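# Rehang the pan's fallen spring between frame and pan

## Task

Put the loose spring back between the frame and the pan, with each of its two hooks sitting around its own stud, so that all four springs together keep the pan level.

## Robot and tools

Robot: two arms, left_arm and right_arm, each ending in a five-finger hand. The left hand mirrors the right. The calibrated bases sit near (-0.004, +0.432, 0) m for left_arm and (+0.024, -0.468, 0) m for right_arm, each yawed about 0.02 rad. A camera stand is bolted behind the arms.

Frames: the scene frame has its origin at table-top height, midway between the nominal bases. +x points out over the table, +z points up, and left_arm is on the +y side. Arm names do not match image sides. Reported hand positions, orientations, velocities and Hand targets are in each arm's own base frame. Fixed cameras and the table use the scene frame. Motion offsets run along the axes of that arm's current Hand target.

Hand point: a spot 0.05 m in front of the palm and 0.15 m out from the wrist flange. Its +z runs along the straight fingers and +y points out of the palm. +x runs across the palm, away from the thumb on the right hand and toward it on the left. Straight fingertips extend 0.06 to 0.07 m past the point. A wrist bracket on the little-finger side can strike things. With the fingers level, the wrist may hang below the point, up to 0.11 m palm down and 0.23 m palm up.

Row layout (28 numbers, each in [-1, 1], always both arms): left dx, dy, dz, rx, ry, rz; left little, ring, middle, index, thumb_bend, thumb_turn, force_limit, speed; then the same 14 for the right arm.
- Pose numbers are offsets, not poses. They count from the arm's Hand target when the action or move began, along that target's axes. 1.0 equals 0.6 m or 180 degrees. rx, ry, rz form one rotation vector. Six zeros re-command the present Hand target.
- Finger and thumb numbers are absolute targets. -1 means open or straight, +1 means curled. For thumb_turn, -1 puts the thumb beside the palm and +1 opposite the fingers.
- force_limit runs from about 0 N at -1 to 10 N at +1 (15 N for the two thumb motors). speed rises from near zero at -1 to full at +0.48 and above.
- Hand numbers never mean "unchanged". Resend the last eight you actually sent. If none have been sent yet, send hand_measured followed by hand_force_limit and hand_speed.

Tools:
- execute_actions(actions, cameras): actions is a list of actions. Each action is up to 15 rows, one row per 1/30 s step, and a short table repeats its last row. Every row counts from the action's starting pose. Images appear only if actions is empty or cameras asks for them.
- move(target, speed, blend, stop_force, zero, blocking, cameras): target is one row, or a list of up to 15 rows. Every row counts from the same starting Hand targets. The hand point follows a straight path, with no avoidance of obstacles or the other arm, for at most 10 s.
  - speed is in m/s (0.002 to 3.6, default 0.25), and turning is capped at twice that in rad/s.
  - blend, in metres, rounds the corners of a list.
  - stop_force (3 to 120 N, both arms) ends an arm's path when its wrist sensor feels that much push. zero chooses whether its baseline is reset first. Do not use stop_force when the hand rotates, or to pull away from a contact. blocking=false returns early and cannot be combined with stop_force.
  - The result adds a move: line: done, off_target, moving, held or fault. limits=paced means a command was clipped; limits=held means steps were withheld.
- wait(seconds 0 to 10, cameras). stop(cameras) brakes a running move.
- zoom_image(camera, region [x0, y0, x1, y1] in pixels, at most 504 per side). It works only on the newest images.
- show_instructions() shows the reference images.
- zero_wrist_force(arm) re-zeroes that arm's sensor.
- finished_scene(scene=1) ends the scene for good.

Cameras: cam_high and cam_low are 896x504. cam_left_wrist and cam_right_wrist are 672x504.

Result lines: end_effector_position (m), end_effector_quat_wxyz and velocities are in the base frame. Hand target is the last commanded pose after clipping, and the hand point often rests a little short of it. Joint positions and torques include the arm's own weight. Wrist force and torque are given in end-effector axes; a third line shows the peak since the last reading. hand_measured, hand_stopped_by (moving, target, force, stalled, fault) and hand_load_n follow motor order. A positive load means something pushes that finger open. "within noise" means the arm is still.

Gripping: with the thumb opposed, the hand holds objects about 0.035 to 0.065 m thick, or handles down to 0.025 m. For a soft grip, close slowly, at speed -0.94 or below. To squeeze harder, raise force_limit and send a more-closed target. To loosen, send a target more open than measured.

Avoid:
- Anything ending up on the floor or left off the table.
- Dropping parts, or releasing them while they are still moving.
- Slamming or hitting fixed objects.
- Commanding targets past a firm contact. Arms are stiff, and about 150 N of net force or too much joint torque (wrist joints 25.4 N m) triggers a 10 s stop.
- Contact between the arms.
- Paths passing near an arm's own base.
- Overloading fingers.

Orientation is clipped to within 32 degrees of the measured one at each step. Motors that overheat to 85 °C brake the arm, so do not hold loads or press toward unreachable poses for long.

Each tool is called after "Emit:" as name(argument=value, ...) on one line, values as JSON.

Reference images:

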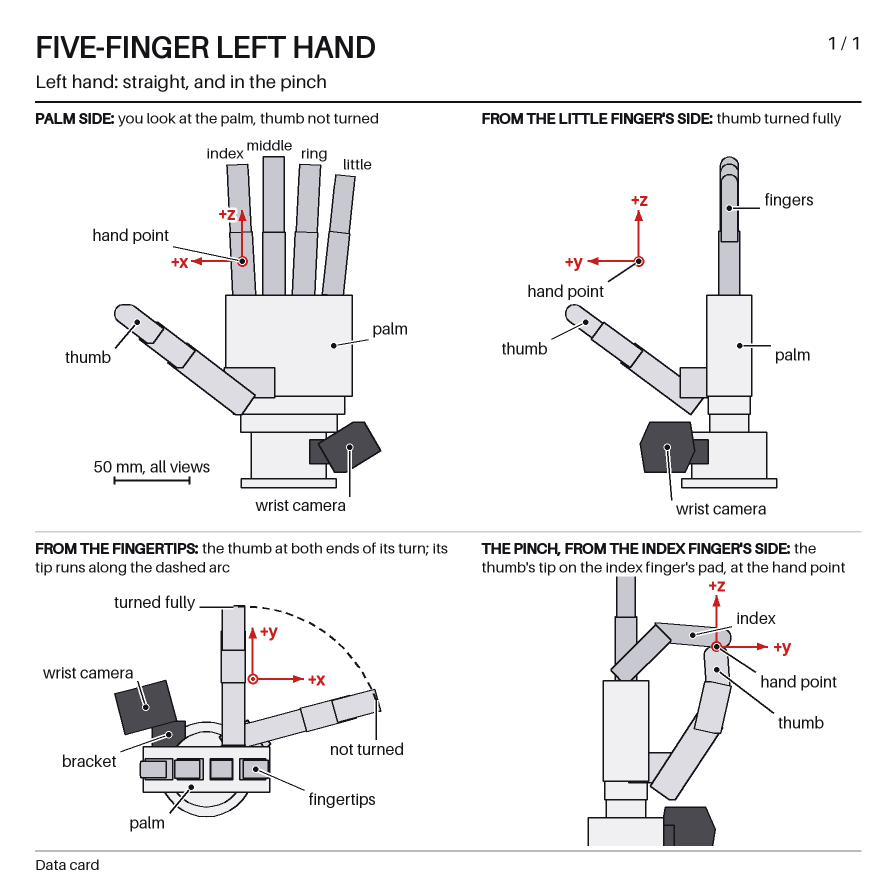

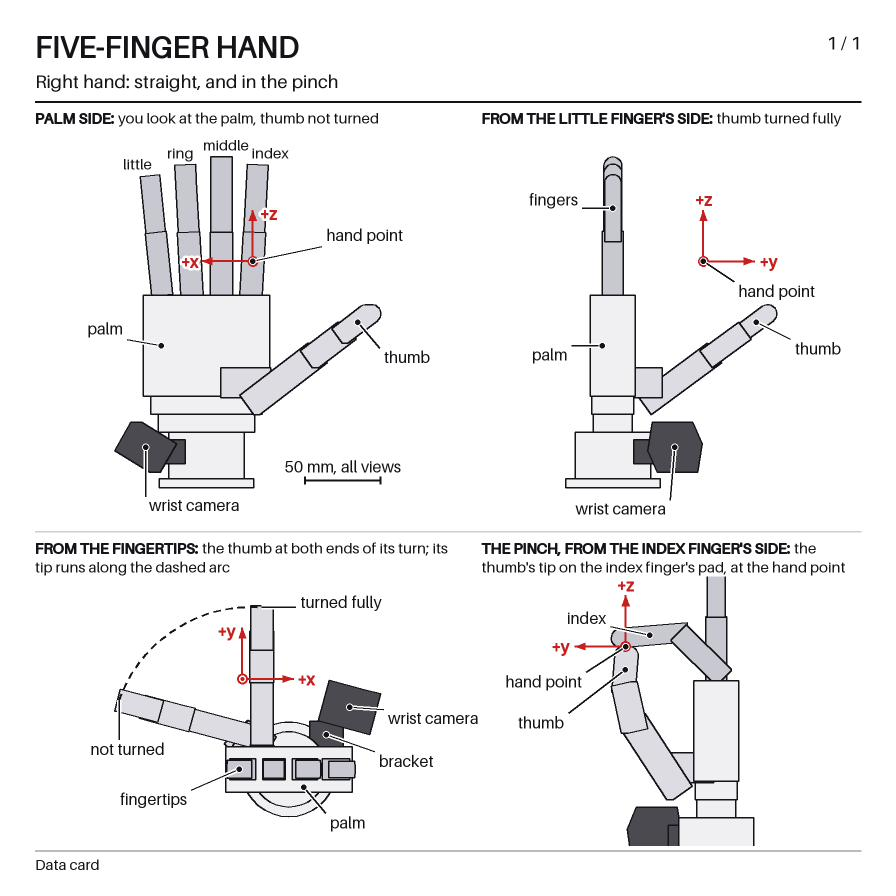

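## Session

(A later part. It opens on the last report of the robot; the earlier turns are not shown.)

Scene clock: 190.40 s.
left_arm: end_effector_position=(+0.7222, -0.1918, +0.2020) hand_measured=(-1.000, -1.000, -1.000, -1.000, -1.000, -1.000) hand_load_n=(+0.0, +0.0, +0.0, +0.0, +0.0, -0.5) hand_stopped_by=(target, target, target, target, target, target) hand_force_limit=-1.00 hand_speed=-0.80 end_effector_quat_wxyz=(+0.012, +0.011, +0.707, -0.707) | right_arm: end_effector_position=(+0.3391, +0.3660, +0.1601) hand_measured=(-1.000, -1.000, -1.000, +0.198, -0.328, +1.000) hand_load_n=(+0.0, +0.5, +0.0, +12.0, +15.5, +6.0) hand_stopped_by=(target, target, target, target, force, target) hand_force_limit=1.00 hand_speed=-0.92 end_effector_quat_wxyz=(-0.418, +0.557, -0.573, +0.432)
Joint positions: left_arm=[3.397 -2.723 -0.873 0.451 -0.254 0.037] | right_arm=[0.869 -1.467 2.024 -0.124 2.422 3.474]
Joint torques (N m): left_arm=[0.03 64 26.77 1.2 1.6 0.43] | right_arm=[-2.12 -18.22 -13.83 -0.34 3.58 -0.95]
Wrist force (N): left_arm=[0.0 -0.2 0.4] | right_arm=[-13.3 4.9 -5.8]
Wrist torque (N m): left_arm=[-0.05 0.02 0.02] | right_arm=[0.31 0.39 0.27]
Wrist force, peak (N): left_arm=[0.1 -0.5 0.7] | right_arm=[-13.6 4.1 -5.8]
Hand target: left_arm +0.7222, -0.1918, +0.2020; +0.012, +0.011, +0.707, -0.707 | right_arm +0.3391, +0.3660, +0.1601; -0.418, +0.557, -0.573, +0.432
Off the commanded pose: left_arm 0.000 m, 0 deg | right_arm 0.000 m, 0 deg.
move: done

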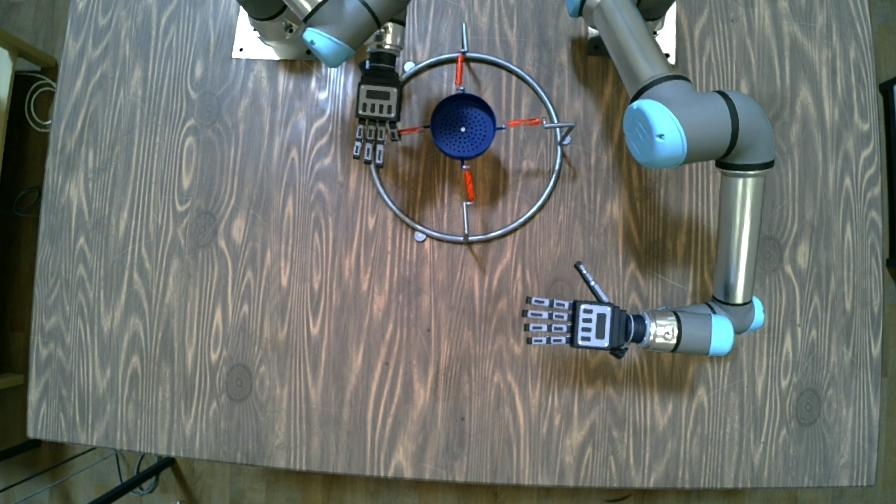

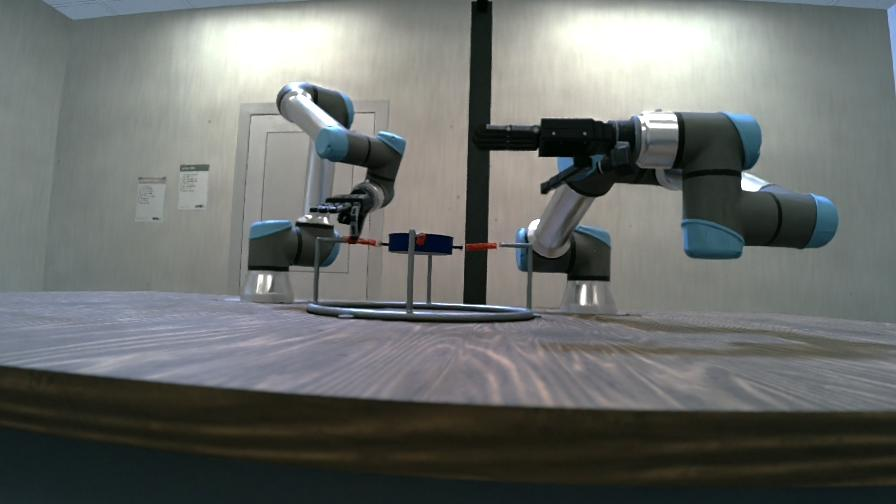

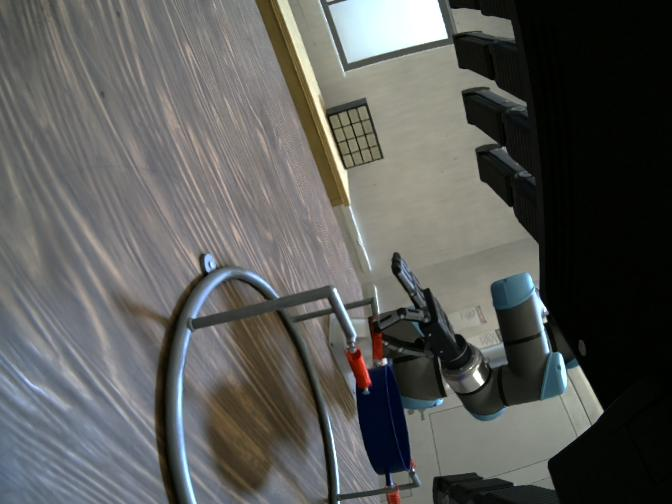

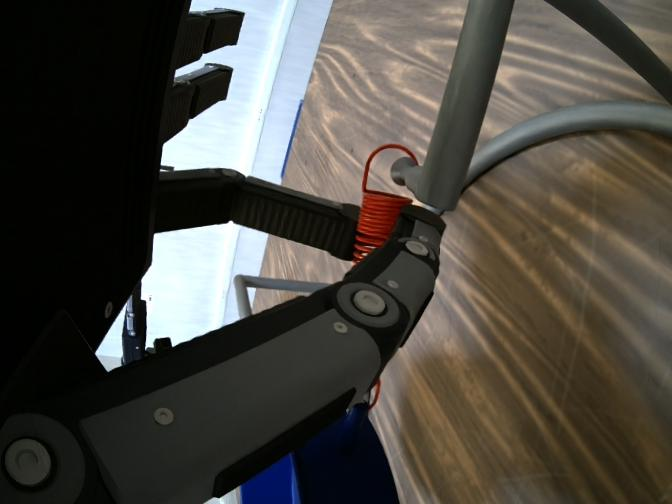

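Emit:
move(target=[0,0,0,0,0,0,-1,-1,-1,-1,-1,-1,-1,-0.8, 0.0027,0.0041,-0.0143,0,0,0,-1,-1,-1,0.2,-0.05,1,1,-0.92], speed=0.02, cameras=["cam_high","cam_low","cam_right_wrist","cam_left_wrist"])

Emit:
zoom_image(camera="cam_low", region=[330, 220, 390, 260])

Emit:
zoom_image(camera="cam_right_wrist", region=[340, 120, 450, 250])

Emit:
zoom_image(camera="cam_left_wrist", region=[340, 280, 430, 380])

Scene clock: 191.70 s.
left_arm: end_effector_position=(+0.7222, -0.1918, +0.2020) hand_measured=(-1.000, -1.000, -1.000, -1.000, -1.000, -1.000) hand_load_n=(+0.0, -0.5, +0.0, +0.0, +0.0, +0.0) hand_stopped_by=(target, target, target, target, target, target) hand_force_limit=-1.00 hand_speed=-0.80 end_effector_quat_wxyz=(+0.012, +0.011, +0.707, -0.707) | right_arm: end_effector_position=(+0.3300, +0.3646, +0.1601) hand_measured=(-1.000, -1.000, -1.000, +0.198, -0.328, +1.000) hand_load_n=(+0.0, +0.0, +0.0, +12.5, +15.0, +6.5) hand_stopped_by=(target, target, target, target, force, target) hand_force_limit=1.00 hand_speed=-0.92 end_effector_quat_wxyz=(-0.418, +0.557, -0.573, +0.432)
Joint positions: left_arm=[3.397 -2.723 -0.873 0.451 -0.254 0.037] | right_arm=[0.888 -1.474 2.033 -0.117 2.439 3.486]
Joint torques (N m): left_arm=[0.17 64.53 27.24 1.41 1.63 0.23] | right_arm=[-14.25 -22.61 -17.38 2.61 2.87 -1.4]
Wrist force (N): left_arm=[0.0 -0.1 0.4] | right_arm=[-13.9 3.7 -4.7]
Wrist torque (N m): left_arm=[-0.03 0.02 0.01] | right_arm=[0.24 0.44 0.15]
Wrist force, peak (N): left_arm=[-0.1 0.0 0.9] | right_arm=[-13.6 4.4 -5.7]
Hand target: left_arm +0.7222, -0.1918, +0.2020; +0.012, +0.011, +0.707, -0.707 | right_arm +0.3301, +0.3647, +0.1601; -0.418, +0.557, -0.573, +0.432
Off the commanded pose: left_arm 0.000 m, 0 deg | right_arm 0.000 m, 0 deg.
move: done

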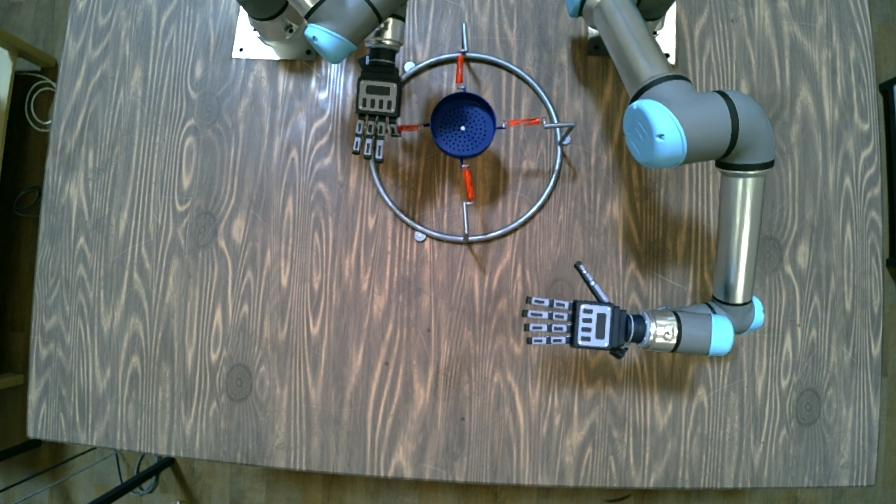

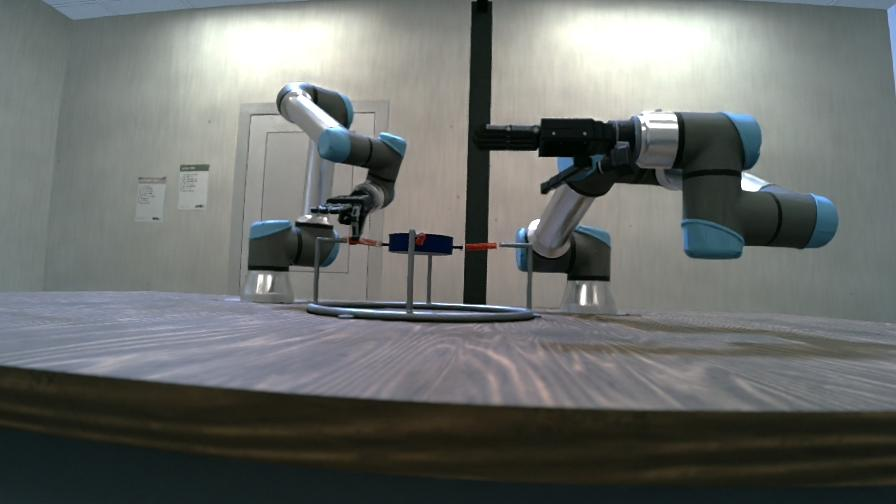

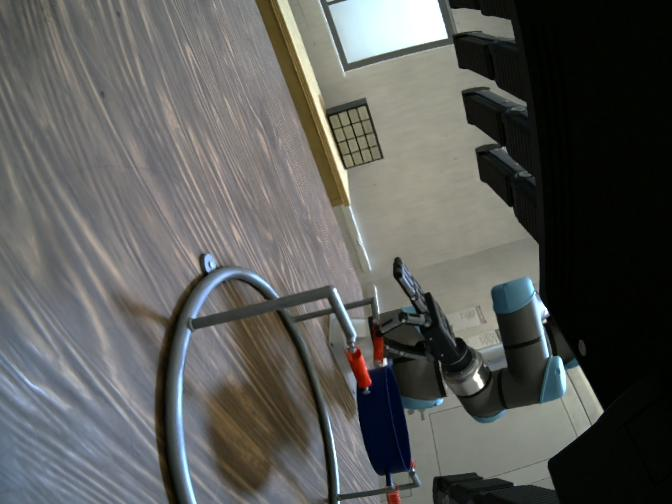

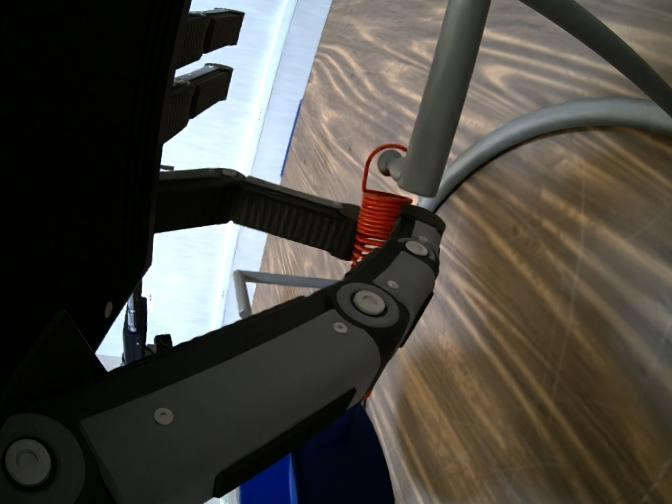

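Scaled by 8.400.

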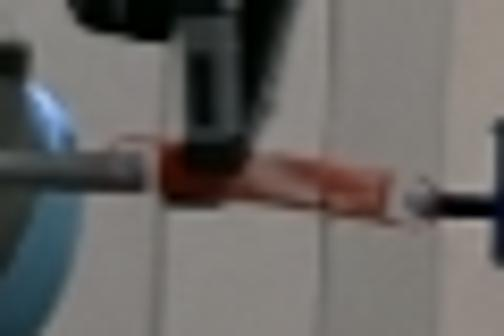

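Scaled by 3.877 from the camera's 672x504 image, which has a finer 960x720 frame.

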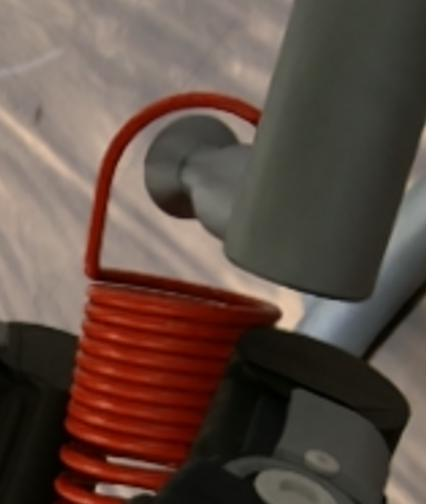

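Scaled by 5.040 from the camera's 672x504 image, which has a finer 960x720 frame.

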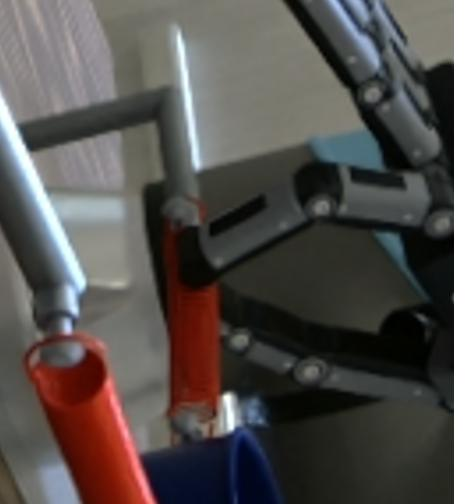

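Emit:
move(target=[[0,0,0,0,0,0,-1,-1,-1,-1,-1,-1,-1,-0.8, 0.0020,-0.0013,-0.0002,0,0,0,-1,-1,-1,0.2,-0.05,1,1,-0.92],[0,0,0,0,0,0,-1,-1,-1,-1,-1,-1,-1,-0.8, 0.0027,0.0014,-0.0098,0,0,0,-1,-1,-1,0.2,-0.05,1,1,-0.92]], speed=0.02, cameras=["cam_high","cam_low","cam_right_wrist","cam_left_wrist"])

Emit:
zoom_image(camera="cam_low", region=[330, 220, 390, 260])

Emit:
zoom_image(camera="cam_right_wrist", region=[340, 120, 450, 250])

Emit:
zoom_image(camera="cam_left_wrist", region=[340, 280, 430, 380])

Scene clock: 193.50 s.
left_arm: end_effector_position=(+0.7222, -0.1918, +0.2020) hand_measured=(-1.000, -1.000, -1.000, -1.000, -1.000, -1.000) hand_load_n=(-0.5, +0.0, +0.0, +0.0, +0.0, +0.0) hand_stopped_by=(target, target, target, target, target, target) hand_force_limit=-1.00 hand_speed=-0.80 end_effector_quat_wxyz=(+0.012, +0.011, +0.707, -0.707) | right_arm: end_effector_position=(+0.3241, +0.3631, +0.1609) hand_measured=(-1.000, -1.000, -1.000, +0.198, -0.328, +1.000) hand_load_n=(+0.0, +0.0, +0.0, +13.5, +14.5, +7.5) hand_stopped_by=(target, target, target, target, force, target) hand_force_limit=1.00 hand_speed=-0.92 end_effector_quat_wxyz=(-0.418, +0.557, -0.573, +0.432)
Joint positions: left_arm=[3.397 -2.723 -0.873 0.451 -0.254 0.037] | right_arm=[0.899 -1.481 2.04 -0.11 2.45 3.494]
Joint torques (N m): left_arm=[0.65 63.99 26.99 1.19 1.7 0.24] | right_arm=[-13.7 -27.08 -13.21 2.35 2.34 -1.64]
Wrist force (N): left_arm=[0.3 -0.2 0.4] | right_arm=[-14.2 4.2 -3.4]
Wrist torque (N m): left_arm=[-0.04 -0.03 0.03] | right_arm=[0.30 0.42 0.16]
Wrist force, peak (N): left_arm=[0.0 -0.2 0.8] | right_arm=[-14.1 4.0 -4.5]
Hand target: left_arm +0.7222, -0.1918, +0.2020; +0.012, +0.011, +0.707, -0.707 | right_arm +0.3242, +0.3632, +0.1609; -0.418, +0.557, -0.573, +0.432
Off the commanded pose: left_arm 0.000 m, 0 deg | right_arm 0.000 m, 0 deg.
move: done

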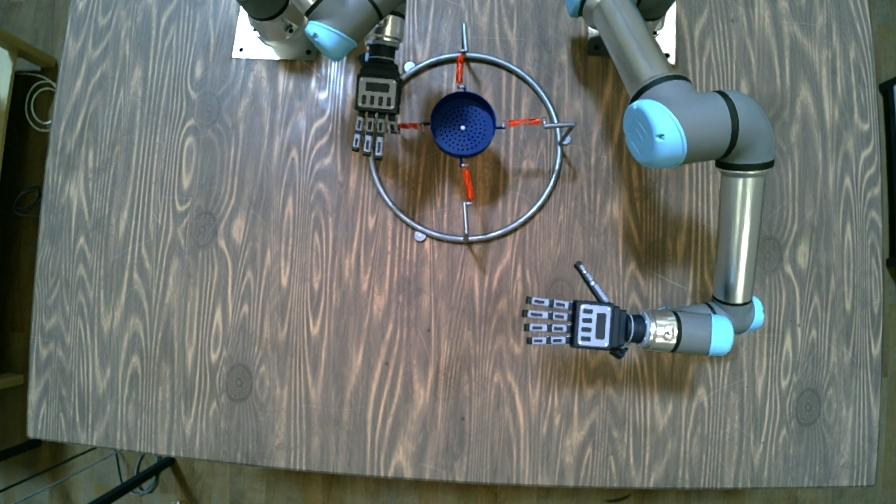

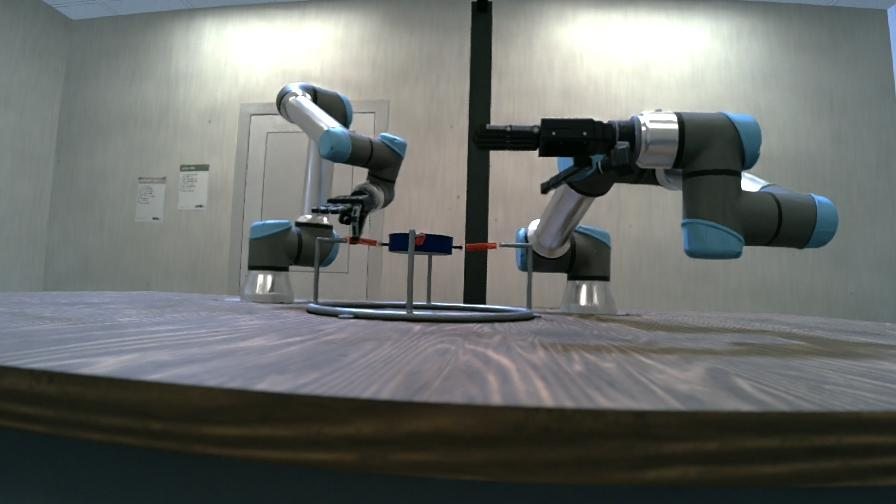

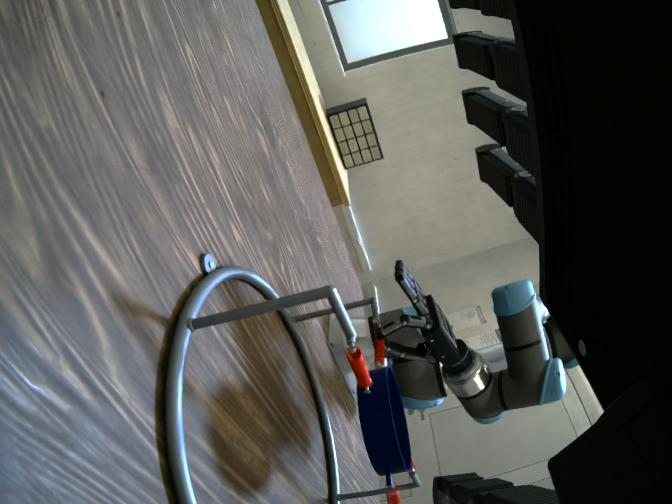

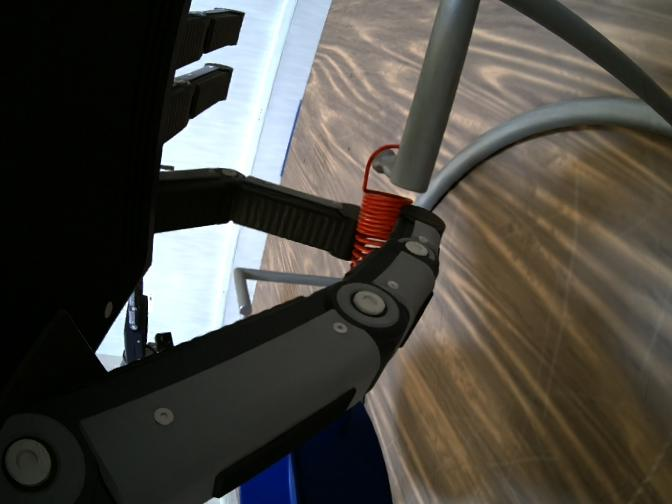

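Scaled by 8.400.

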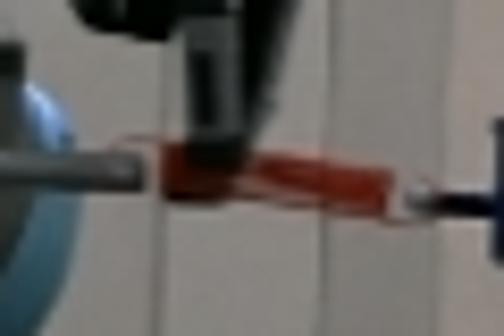

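Scaled by 3.877 from the camera's 672x504 image, which has a finer 960x720 frame.

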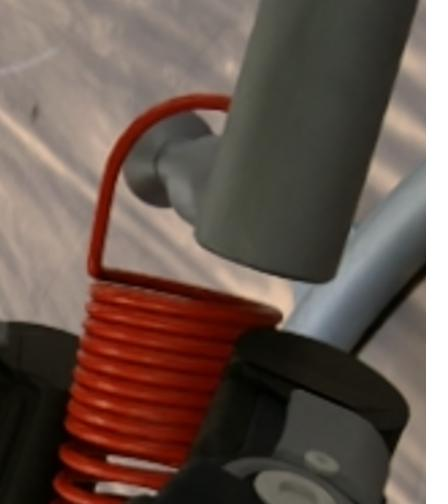

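Scaled by 5.040 from the camera's 672x504 image, which has a finer 960x720 frame.

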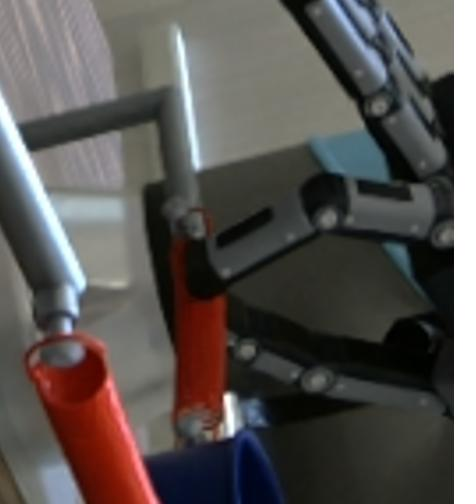

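Emit:
move(target=[0,0,0,0,0,0,-1,-1,-1,-1,-1,-1,-1,-0.8, -0.0065,0.0015,-0.0018,0,0,0,-1,-1,-1,0.2,-0.05,1,1,-0.92], speed=0.02, cameras=["cam_low","cam_right_wrist","cam_left_wrist"])

Emit:
zoom_image(camera="cam_low", region=[330, 220, 390, 260])

Emit:
zoom_image(camera="cam_right_wrist", region=[340, 120, 450, 250])

Emit:
zoom_image(camera="cam_left_wrist", region=[340, 280, 430, 380])

Scene clock: 194.67 s.
left_arm: end_effector_position=(+0.7222, -0.1918, +0.2020) hand_measured=(-1.000, -1.000, -1.000, -1.000, -1.000, -1.000) hand_load_n=(+0.0, +0.0, +0.0, +0.0, +0.0, +0.0) hand_stopped_by=(target, target, target, target, target, target) hand_force_limit=-1.00 hand_speed=-0.80 end_effector_quat_wxyz=(+0.012, +0.011, +0.707, -0.707) | right_arm: end_effector_position=(+0.3230, +0.3672, +0.1603) hand_measured=(-1.000, -1.000, -1.000, +0.198, -0.328, +1.000) hand_load_n=(+0.0, +0.0, +0.0, +14.0, +13.5, +3.5) hand_stopped_by=(target, target, target, target, force, target) hand_force_limit=1.00 hand_speed=-0.92 end_effector_quat_wxyz=(-0.418, +0.557, -0.573, +0.432)
Joint positions: left_arm=[3.397 -2.723 -0.873 0.451 -0.254 0.037] | right_arm=[0.909 -1.47 2.03 -0.106 2.459 3.501]
Joint torques (N m): left_arm=[0.12 63.43 27.77 1.23 1.81 0.5] | right_arm=[-6.14 -25.47 -20.83 2.83 3.6 0.1]
Wrist force (N): left_arm=[0.2 -0.2 0.6] | right_arm=[-6.0 4.4 -1.4]
Wrist torque (N m): left_arm=[-0.06 -0.01 0.02] | right_arm=[0.26 0.28 0.13]
Wrist force, peak (N): left_arm=[0.1 -0.2 0.7] | right_arm=[-14.0 4.2 -3.4]
Hand target: left_arm +0.7222, -0.1918, +0.2020; +0.012, +0.011, +0.707, -0.707 | right_arm +0.3230, +0.3672, +0.1604; -0.418, +0.557, -0.573, +0.432
Off the commanded pose: left_arm 0.000 m, 0 deg | right_arm 0.000 m, 0 deg.
move: done
Images, in order (width x height): cam_low 896x504, cam_left_wrist 672x504, cam_right_wrist 672x504.

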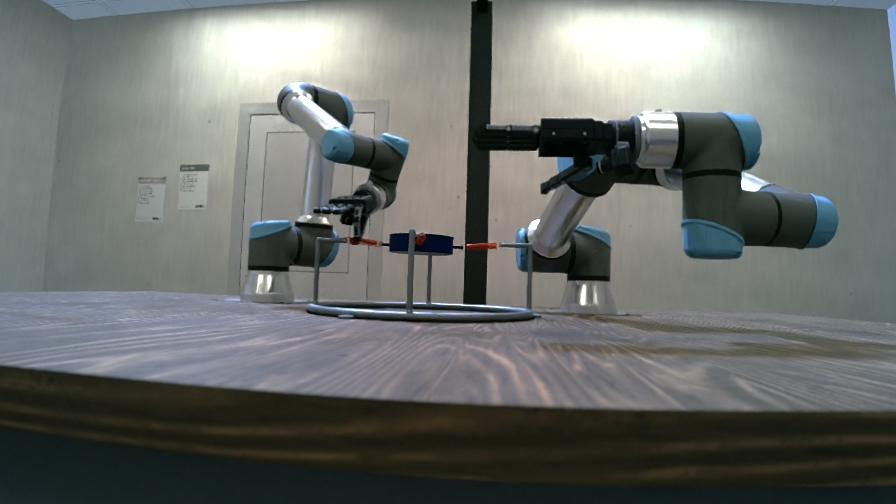

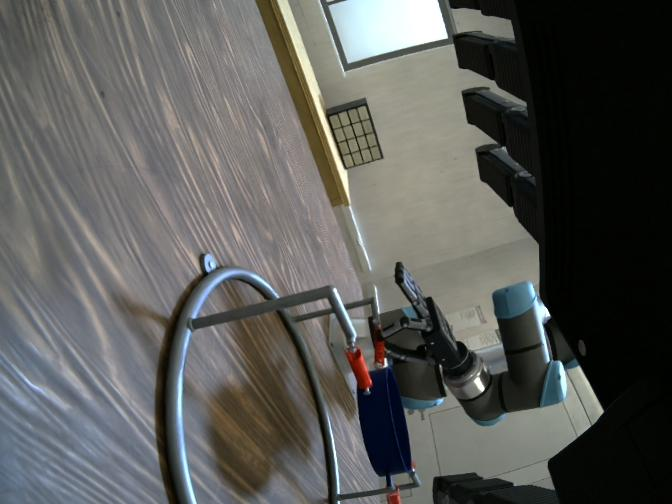

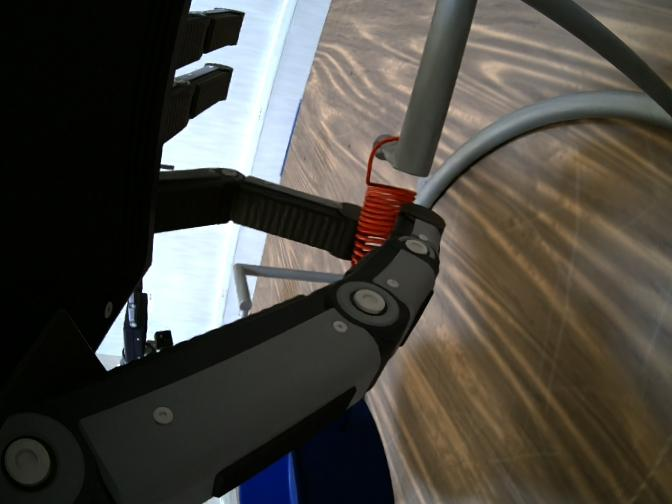

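Scaled by 8.400.

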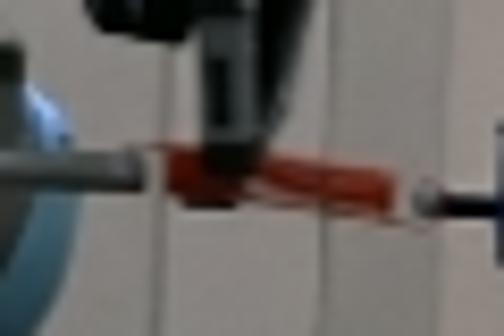

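Scaled by 3.877 from the camera's 672x504 image, which has a finer 960x720 frame.

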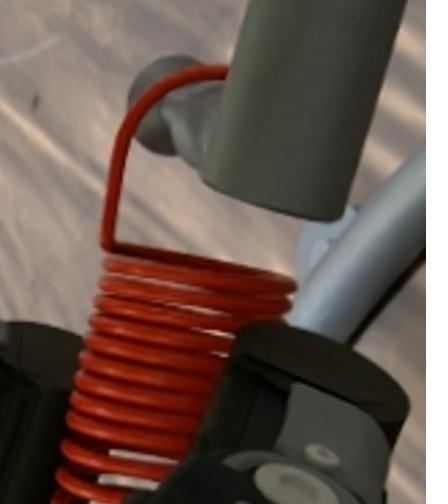

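Scaled by 5.040 from the camera's 672x504 image, which has a finer 960x720 frame.

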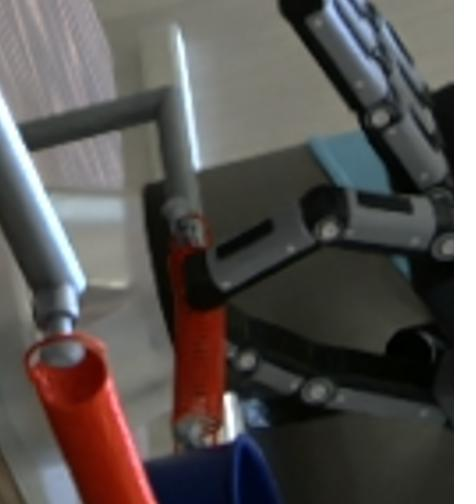

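Emit:
move(target=[0,0,0,0,0,0,-1,-1,-1,-1,-1,-1,-1,-0.8, -0.0050,0.0006,-0.0005,0,0,0,-1,-1,-1,0.2,-0.05,1,1,-0.92], speed=0.02, cameras=["cam_right_wrist"])

Emit:
zoom_image(camera="cam_right_wrist", region=[340, 120, 450, 250])

Scene clock: 195.73 s.
left_arm: end_effector_position=(+0.7222, -0.1918, +0.2020) hand_measured=(-1.000, -1.000, -1.000, -1.000, -1.000, -1.000) hand_load_n=(+0.0, +0.0, +0.0, +0.0, +0.0, +0.0) hand_stopped_by=(target, target, target, target, target, target) hand_force_limit=-1.00 hand_speed=-0.80 end_effector_quat_wxyz=(+0.012, +0.011, +0.707, -0.707) | right_arm: end_effector_position=(+0.3227, +0.3702, +0.1601) hand_measured=(-1.000, -1.000, -1.000, +0.198, -0.328, +1.000) hand_load_n=(+0.0, +0.0, +0.0, +14.0, +13.5, +2.0) hand_stopped_by=(target, target, target, target, force, target) hand_force_limit=1.00 hand_speed=-0.92 end_effector_quat_wxyz=(-0.418, +0.557, -0.573, +0.432)
Joint positions: left_arm=[3.397 -2.723 -0.873 0.451 -0.254 0.037] | right_arm=[0.915 -1.462 2.022 -0.103 2.464 3.505]
Joint torques (N m): left_arm=[-0.56 64.44 27.15 1.38 1.69 0.39] | right_arm=[-4.34 -21.33 -23.4 2.6 3.58 0.86]
Wrist force (N): left_arm=[0.0 -0.3 0.4] | right_arm=[-3.2 4.3 -1.0]
Wrist torque (N m): left_arm=[-0.06 0.01 0.01] | right_arm=[0.30 0.31 0.11]
Wrist force, peak (N): left_arm=[-0.2 -0.3 0.7] | right_arm=[-6.2 4.9 -1.4]
Hand target: left_arm +0.7222, -0.1918, +0.2020; +0.012, +0.011, +0.707, -0.707 | right_arm +0.3227, +0.3702, +0.1601; -0.418, +0.557, -0.573, +0.432
Off the commanded pose: left_arm 0.000 m, 0 deg | right_arm 0.000 m, 0 deg.
move: done
Images, in order (width x height): cam_right_wrist 672x504.

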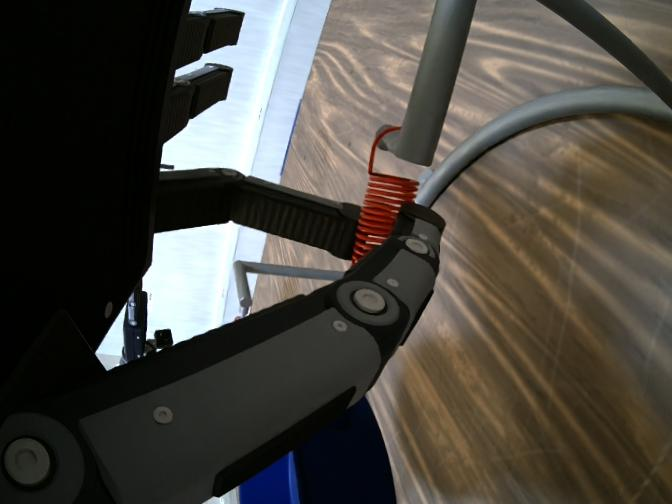

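Scaled by 3.877 from the camera's 672x504 image, which has a finer 960x720 frame.

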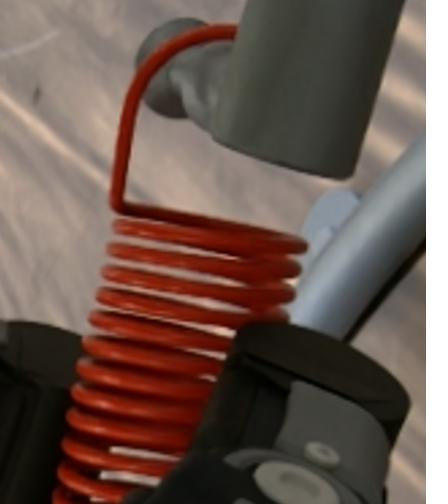

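Emit:
move(target=[0,0,0,0,0,0,-1,-1,-1,-1,-1,-1,-1,-0.8, -0.0045,0.0004,-0.0003,0,0,0,-1,-1,-1,0.2,-0.05,1,1,-0.92], speed=0.02, cameras=["cam_right_wrist","cam_left_wrist","cam_low"])

Emit:
zoom_image(camera="cam_left_wrist", region=[340, 280, 430, 380])

Emit:
zoom_image(camera="cam_low", region=[330, 220, 390, 260])

Scene clock: 196.73 s.
left_arm: end_effector_position=(+0.7222, -0.1918, +0.2020) hand_measured=(-1.000, -1.000, -1.000, -1.000, -1.000, -1.000) hand_load_n=(+0.0, +0.0, +0.0, +0.0, +0.0, +0.0) hand_stopped_by=(target, target, target, target, target, target) hand_force_limit=-1.00 hand_speed=-0.80 end_effector_quat_wxyz=(+0.012, +0.011, +0.707, -0.707) | right_arm: end_effector_position=(+0.3226, +0.3729, +0.1599) hand_measured=(-1.000, -1.000, -1.000, +0.198, -0.328, +1.000) hand_load_n=(+0.0, +0.0, +0.0, +14.0, +13.5, +1.0) hand_stopped_by=(target, target, target, target, force, target) hand_force_limit=1.00 hand_speed=-0.92 end_effector_quat_wxyz=(-0.418, +0.557, -0.573, +0.432)
Joint positions: left_arm=[3.397 -2.723 -0.873 0.451 -0.254 0.037] | right_arm=[0.921 -1.455 2.015 -0.1 2.469 3.509]
Joint torques (N m): left_arm=[0.6 64.23 27.24 1.22 1.71 0.39] | right_arm=[-2.85 -20.41 -24.77 2.08 2.95 1.2]
Wrist force (N): left_arm=[0.1 -0.2 0.5] | right_arm=[-0.5 4.2 -0.8]
Wrist torque (N m): left_arm=[-0.06 0.01 0.02] | right_arm=[0.30 0.28 0.09]
Wrist force, peak (N): left_arm=[-0.1 -0.2 1.0] | right_arm=[-3.2 5.1 -1.0]
Hand target: left_arm +0.7222, -0.1918, +0.2020; +0.012, +0.011, +0.707, -0.707 | right_arm +0.3226, +0.3729, +0.1599; -0.418, +0.557, -0.573, +0.432
Off the commanded pose: left_arm 0.000 m, 0 deg | right_arm 0.000 m, 0 deg.
move: done
Images, in order (width x height): cam_low 896x504, cam_left_wrist 672x504, cam_right_wrist 672x504.

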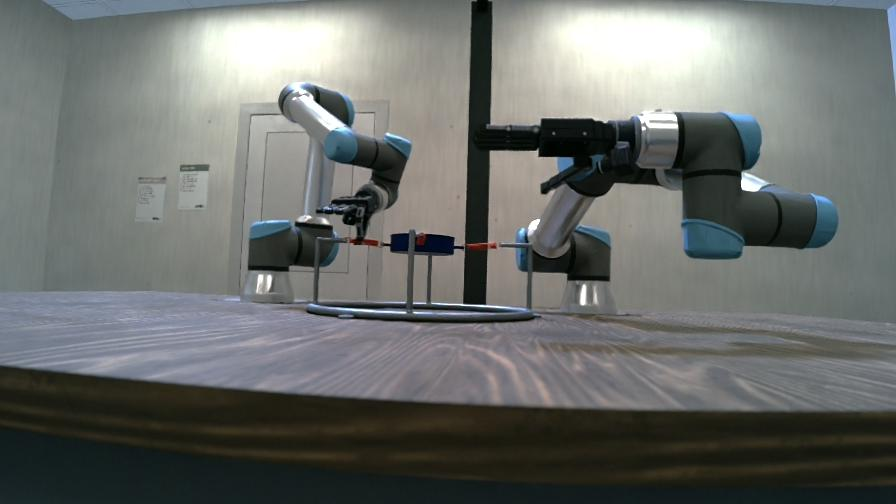

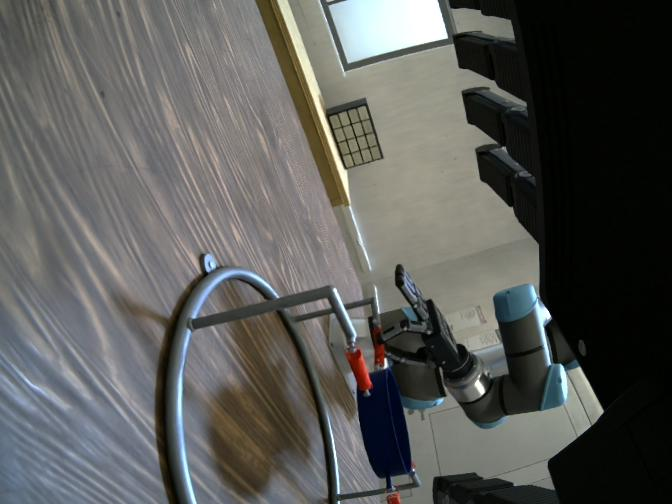

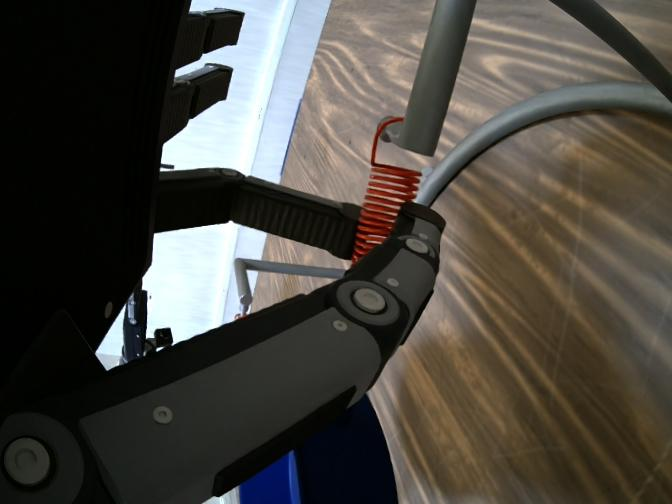

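Scaled by 5.040 from the camera's 672x504 image, which has a finer 960x720 frame.

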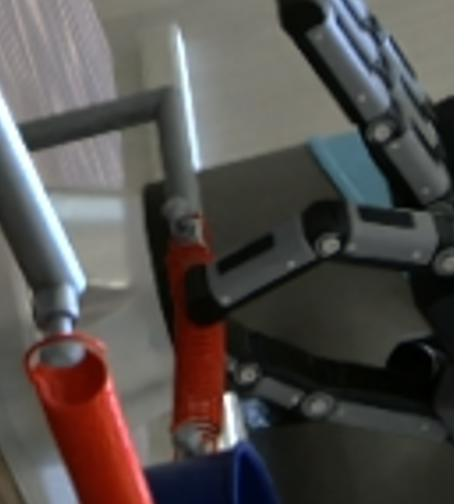

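Scaled by 8.400.

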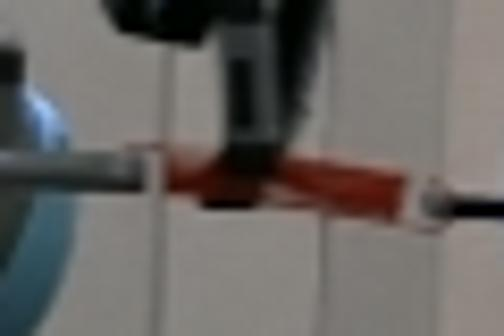

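Emit:
move(target=[0,0,0,0,0,0,-1,-1,-1,-1,-1,-1,-1,-0.8, 0,0,0,0,0,0,-1,-1,-1,0.2,-0.5,1,0.5,-0.85], speed=0.02, cameras=["cam_right_wrist","cam_left_wrist","cam_low"])

Emit:
zoom_image(camera="cam_left_wrist", region=[340, 280, 430, 380])

Emit:
zoom_image(camera="cam_low", region=[330, 220, 390, 260])

Scene clock: 198.37 s.
left_arm: end_effector_position=(+0.7222, -0.1918, +0.2020) hand_measured=(-1.000, -1.000, -1.000, -1.000, -1.000, -1.000) hand_load_n=(+0.0, +0.0, +0.0, +0.0, +0.0, +0.0) hand_stopped_by=(target, target, target, target, target, target) hand_force_limit=-1.00 hand_speed=-0.80 end_effector_quat_wxyz=(+0.012, +0.011, +0.707, -0.707) | right_arm: end_effector_position=(+0.3226, +0.3729, +0.1599) hand_measured=(-1.000, -1.000, -1.000, +0.200, -0.500, +1.000) hand_load_n=(+0.0, +0.0, +0.0, +1.5, +0.0, +0.0) hand_stopped_by=(target, target, target, target, target, target) hand_force_limit=0.50 hand_speed=-0.85 end_effector_quat_wxyz=(-0.418, +0.557, -0.573, +0.432)
Joint positions: left_arm=[3.397 -2.723 -0.873 0.451 -0.254 0.037] | right_arm=[0.92 -1.455 2.015 -0.1 2.469 3.509]
Joint torques (N m): left_arm=[0.58 64.56 27.5 1.09 1.76 0.32] | right_arm=[-5.69 -32.73 -5.34 -1.78 -2.03 -0.45]
Wrist force (N): left_arm=[0.3 -0.4 0.5] | right_arm=[-0.2 0.7 -1.6]
Wrist torque (N m): left_arm=[-0.08 -0.04 0.04] | right_arm=[0.22 0.26 0.04]
Wrist force, peak (N): left_arm=[0.2 -0.3 0.9] | right_arm=[-0.2 5.1 -0.9]
Hand target: left_arm +0.7222, -0.1918, +0.2020; +0.012, +0.011, +0.707, -0.707 | right_arm +0.3226, +0.3729, +0.1599; -0.418, +0.557, -0.573, +0.432
Off the commanded pose: left_arm 0.000 m, 0 deg | right_arm 0.000 m, 0 deg.
move: done
Images, in order (width x height): cam_low 896x504, cam_left_wrist 672x504, cam_right_wrist 672x504.

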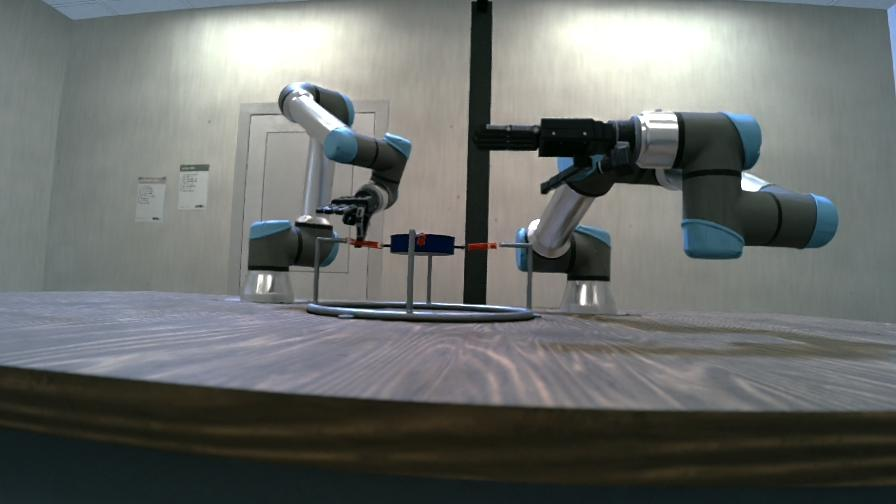

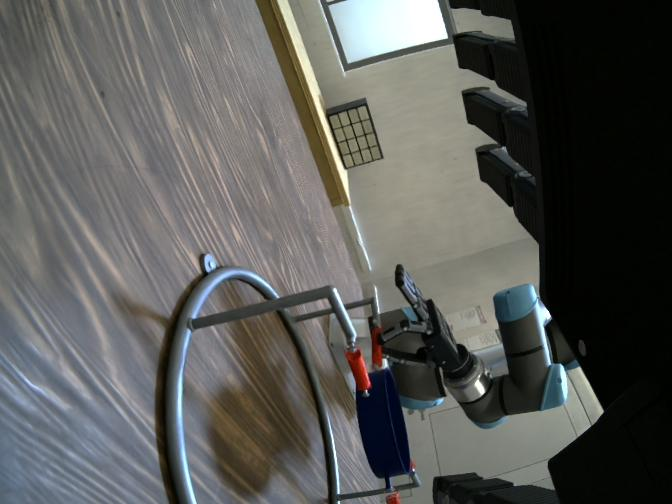

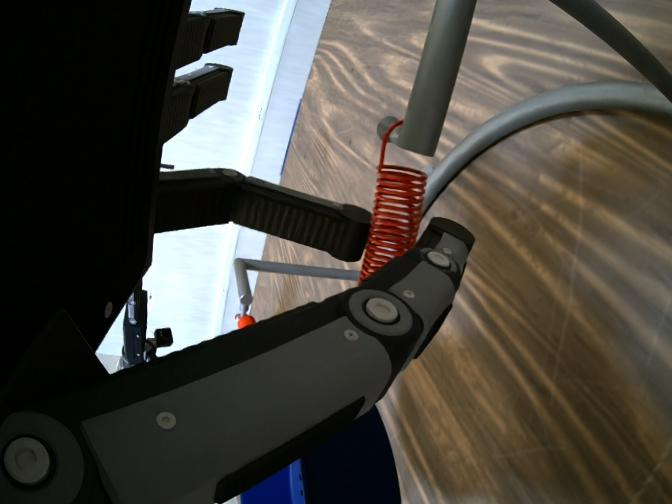

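Scaled by 5.040 from the camera's 672x504 image, which has a finer 960x720 frame.

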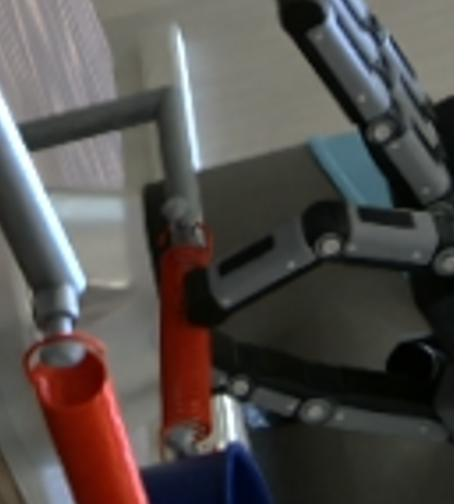

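Scaled by 8.400.

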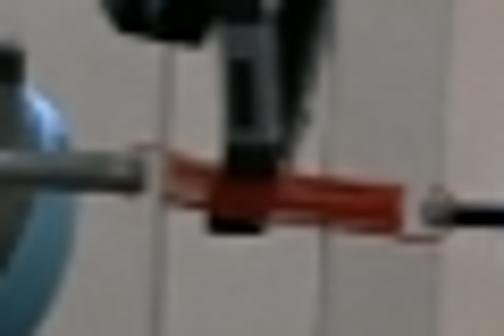

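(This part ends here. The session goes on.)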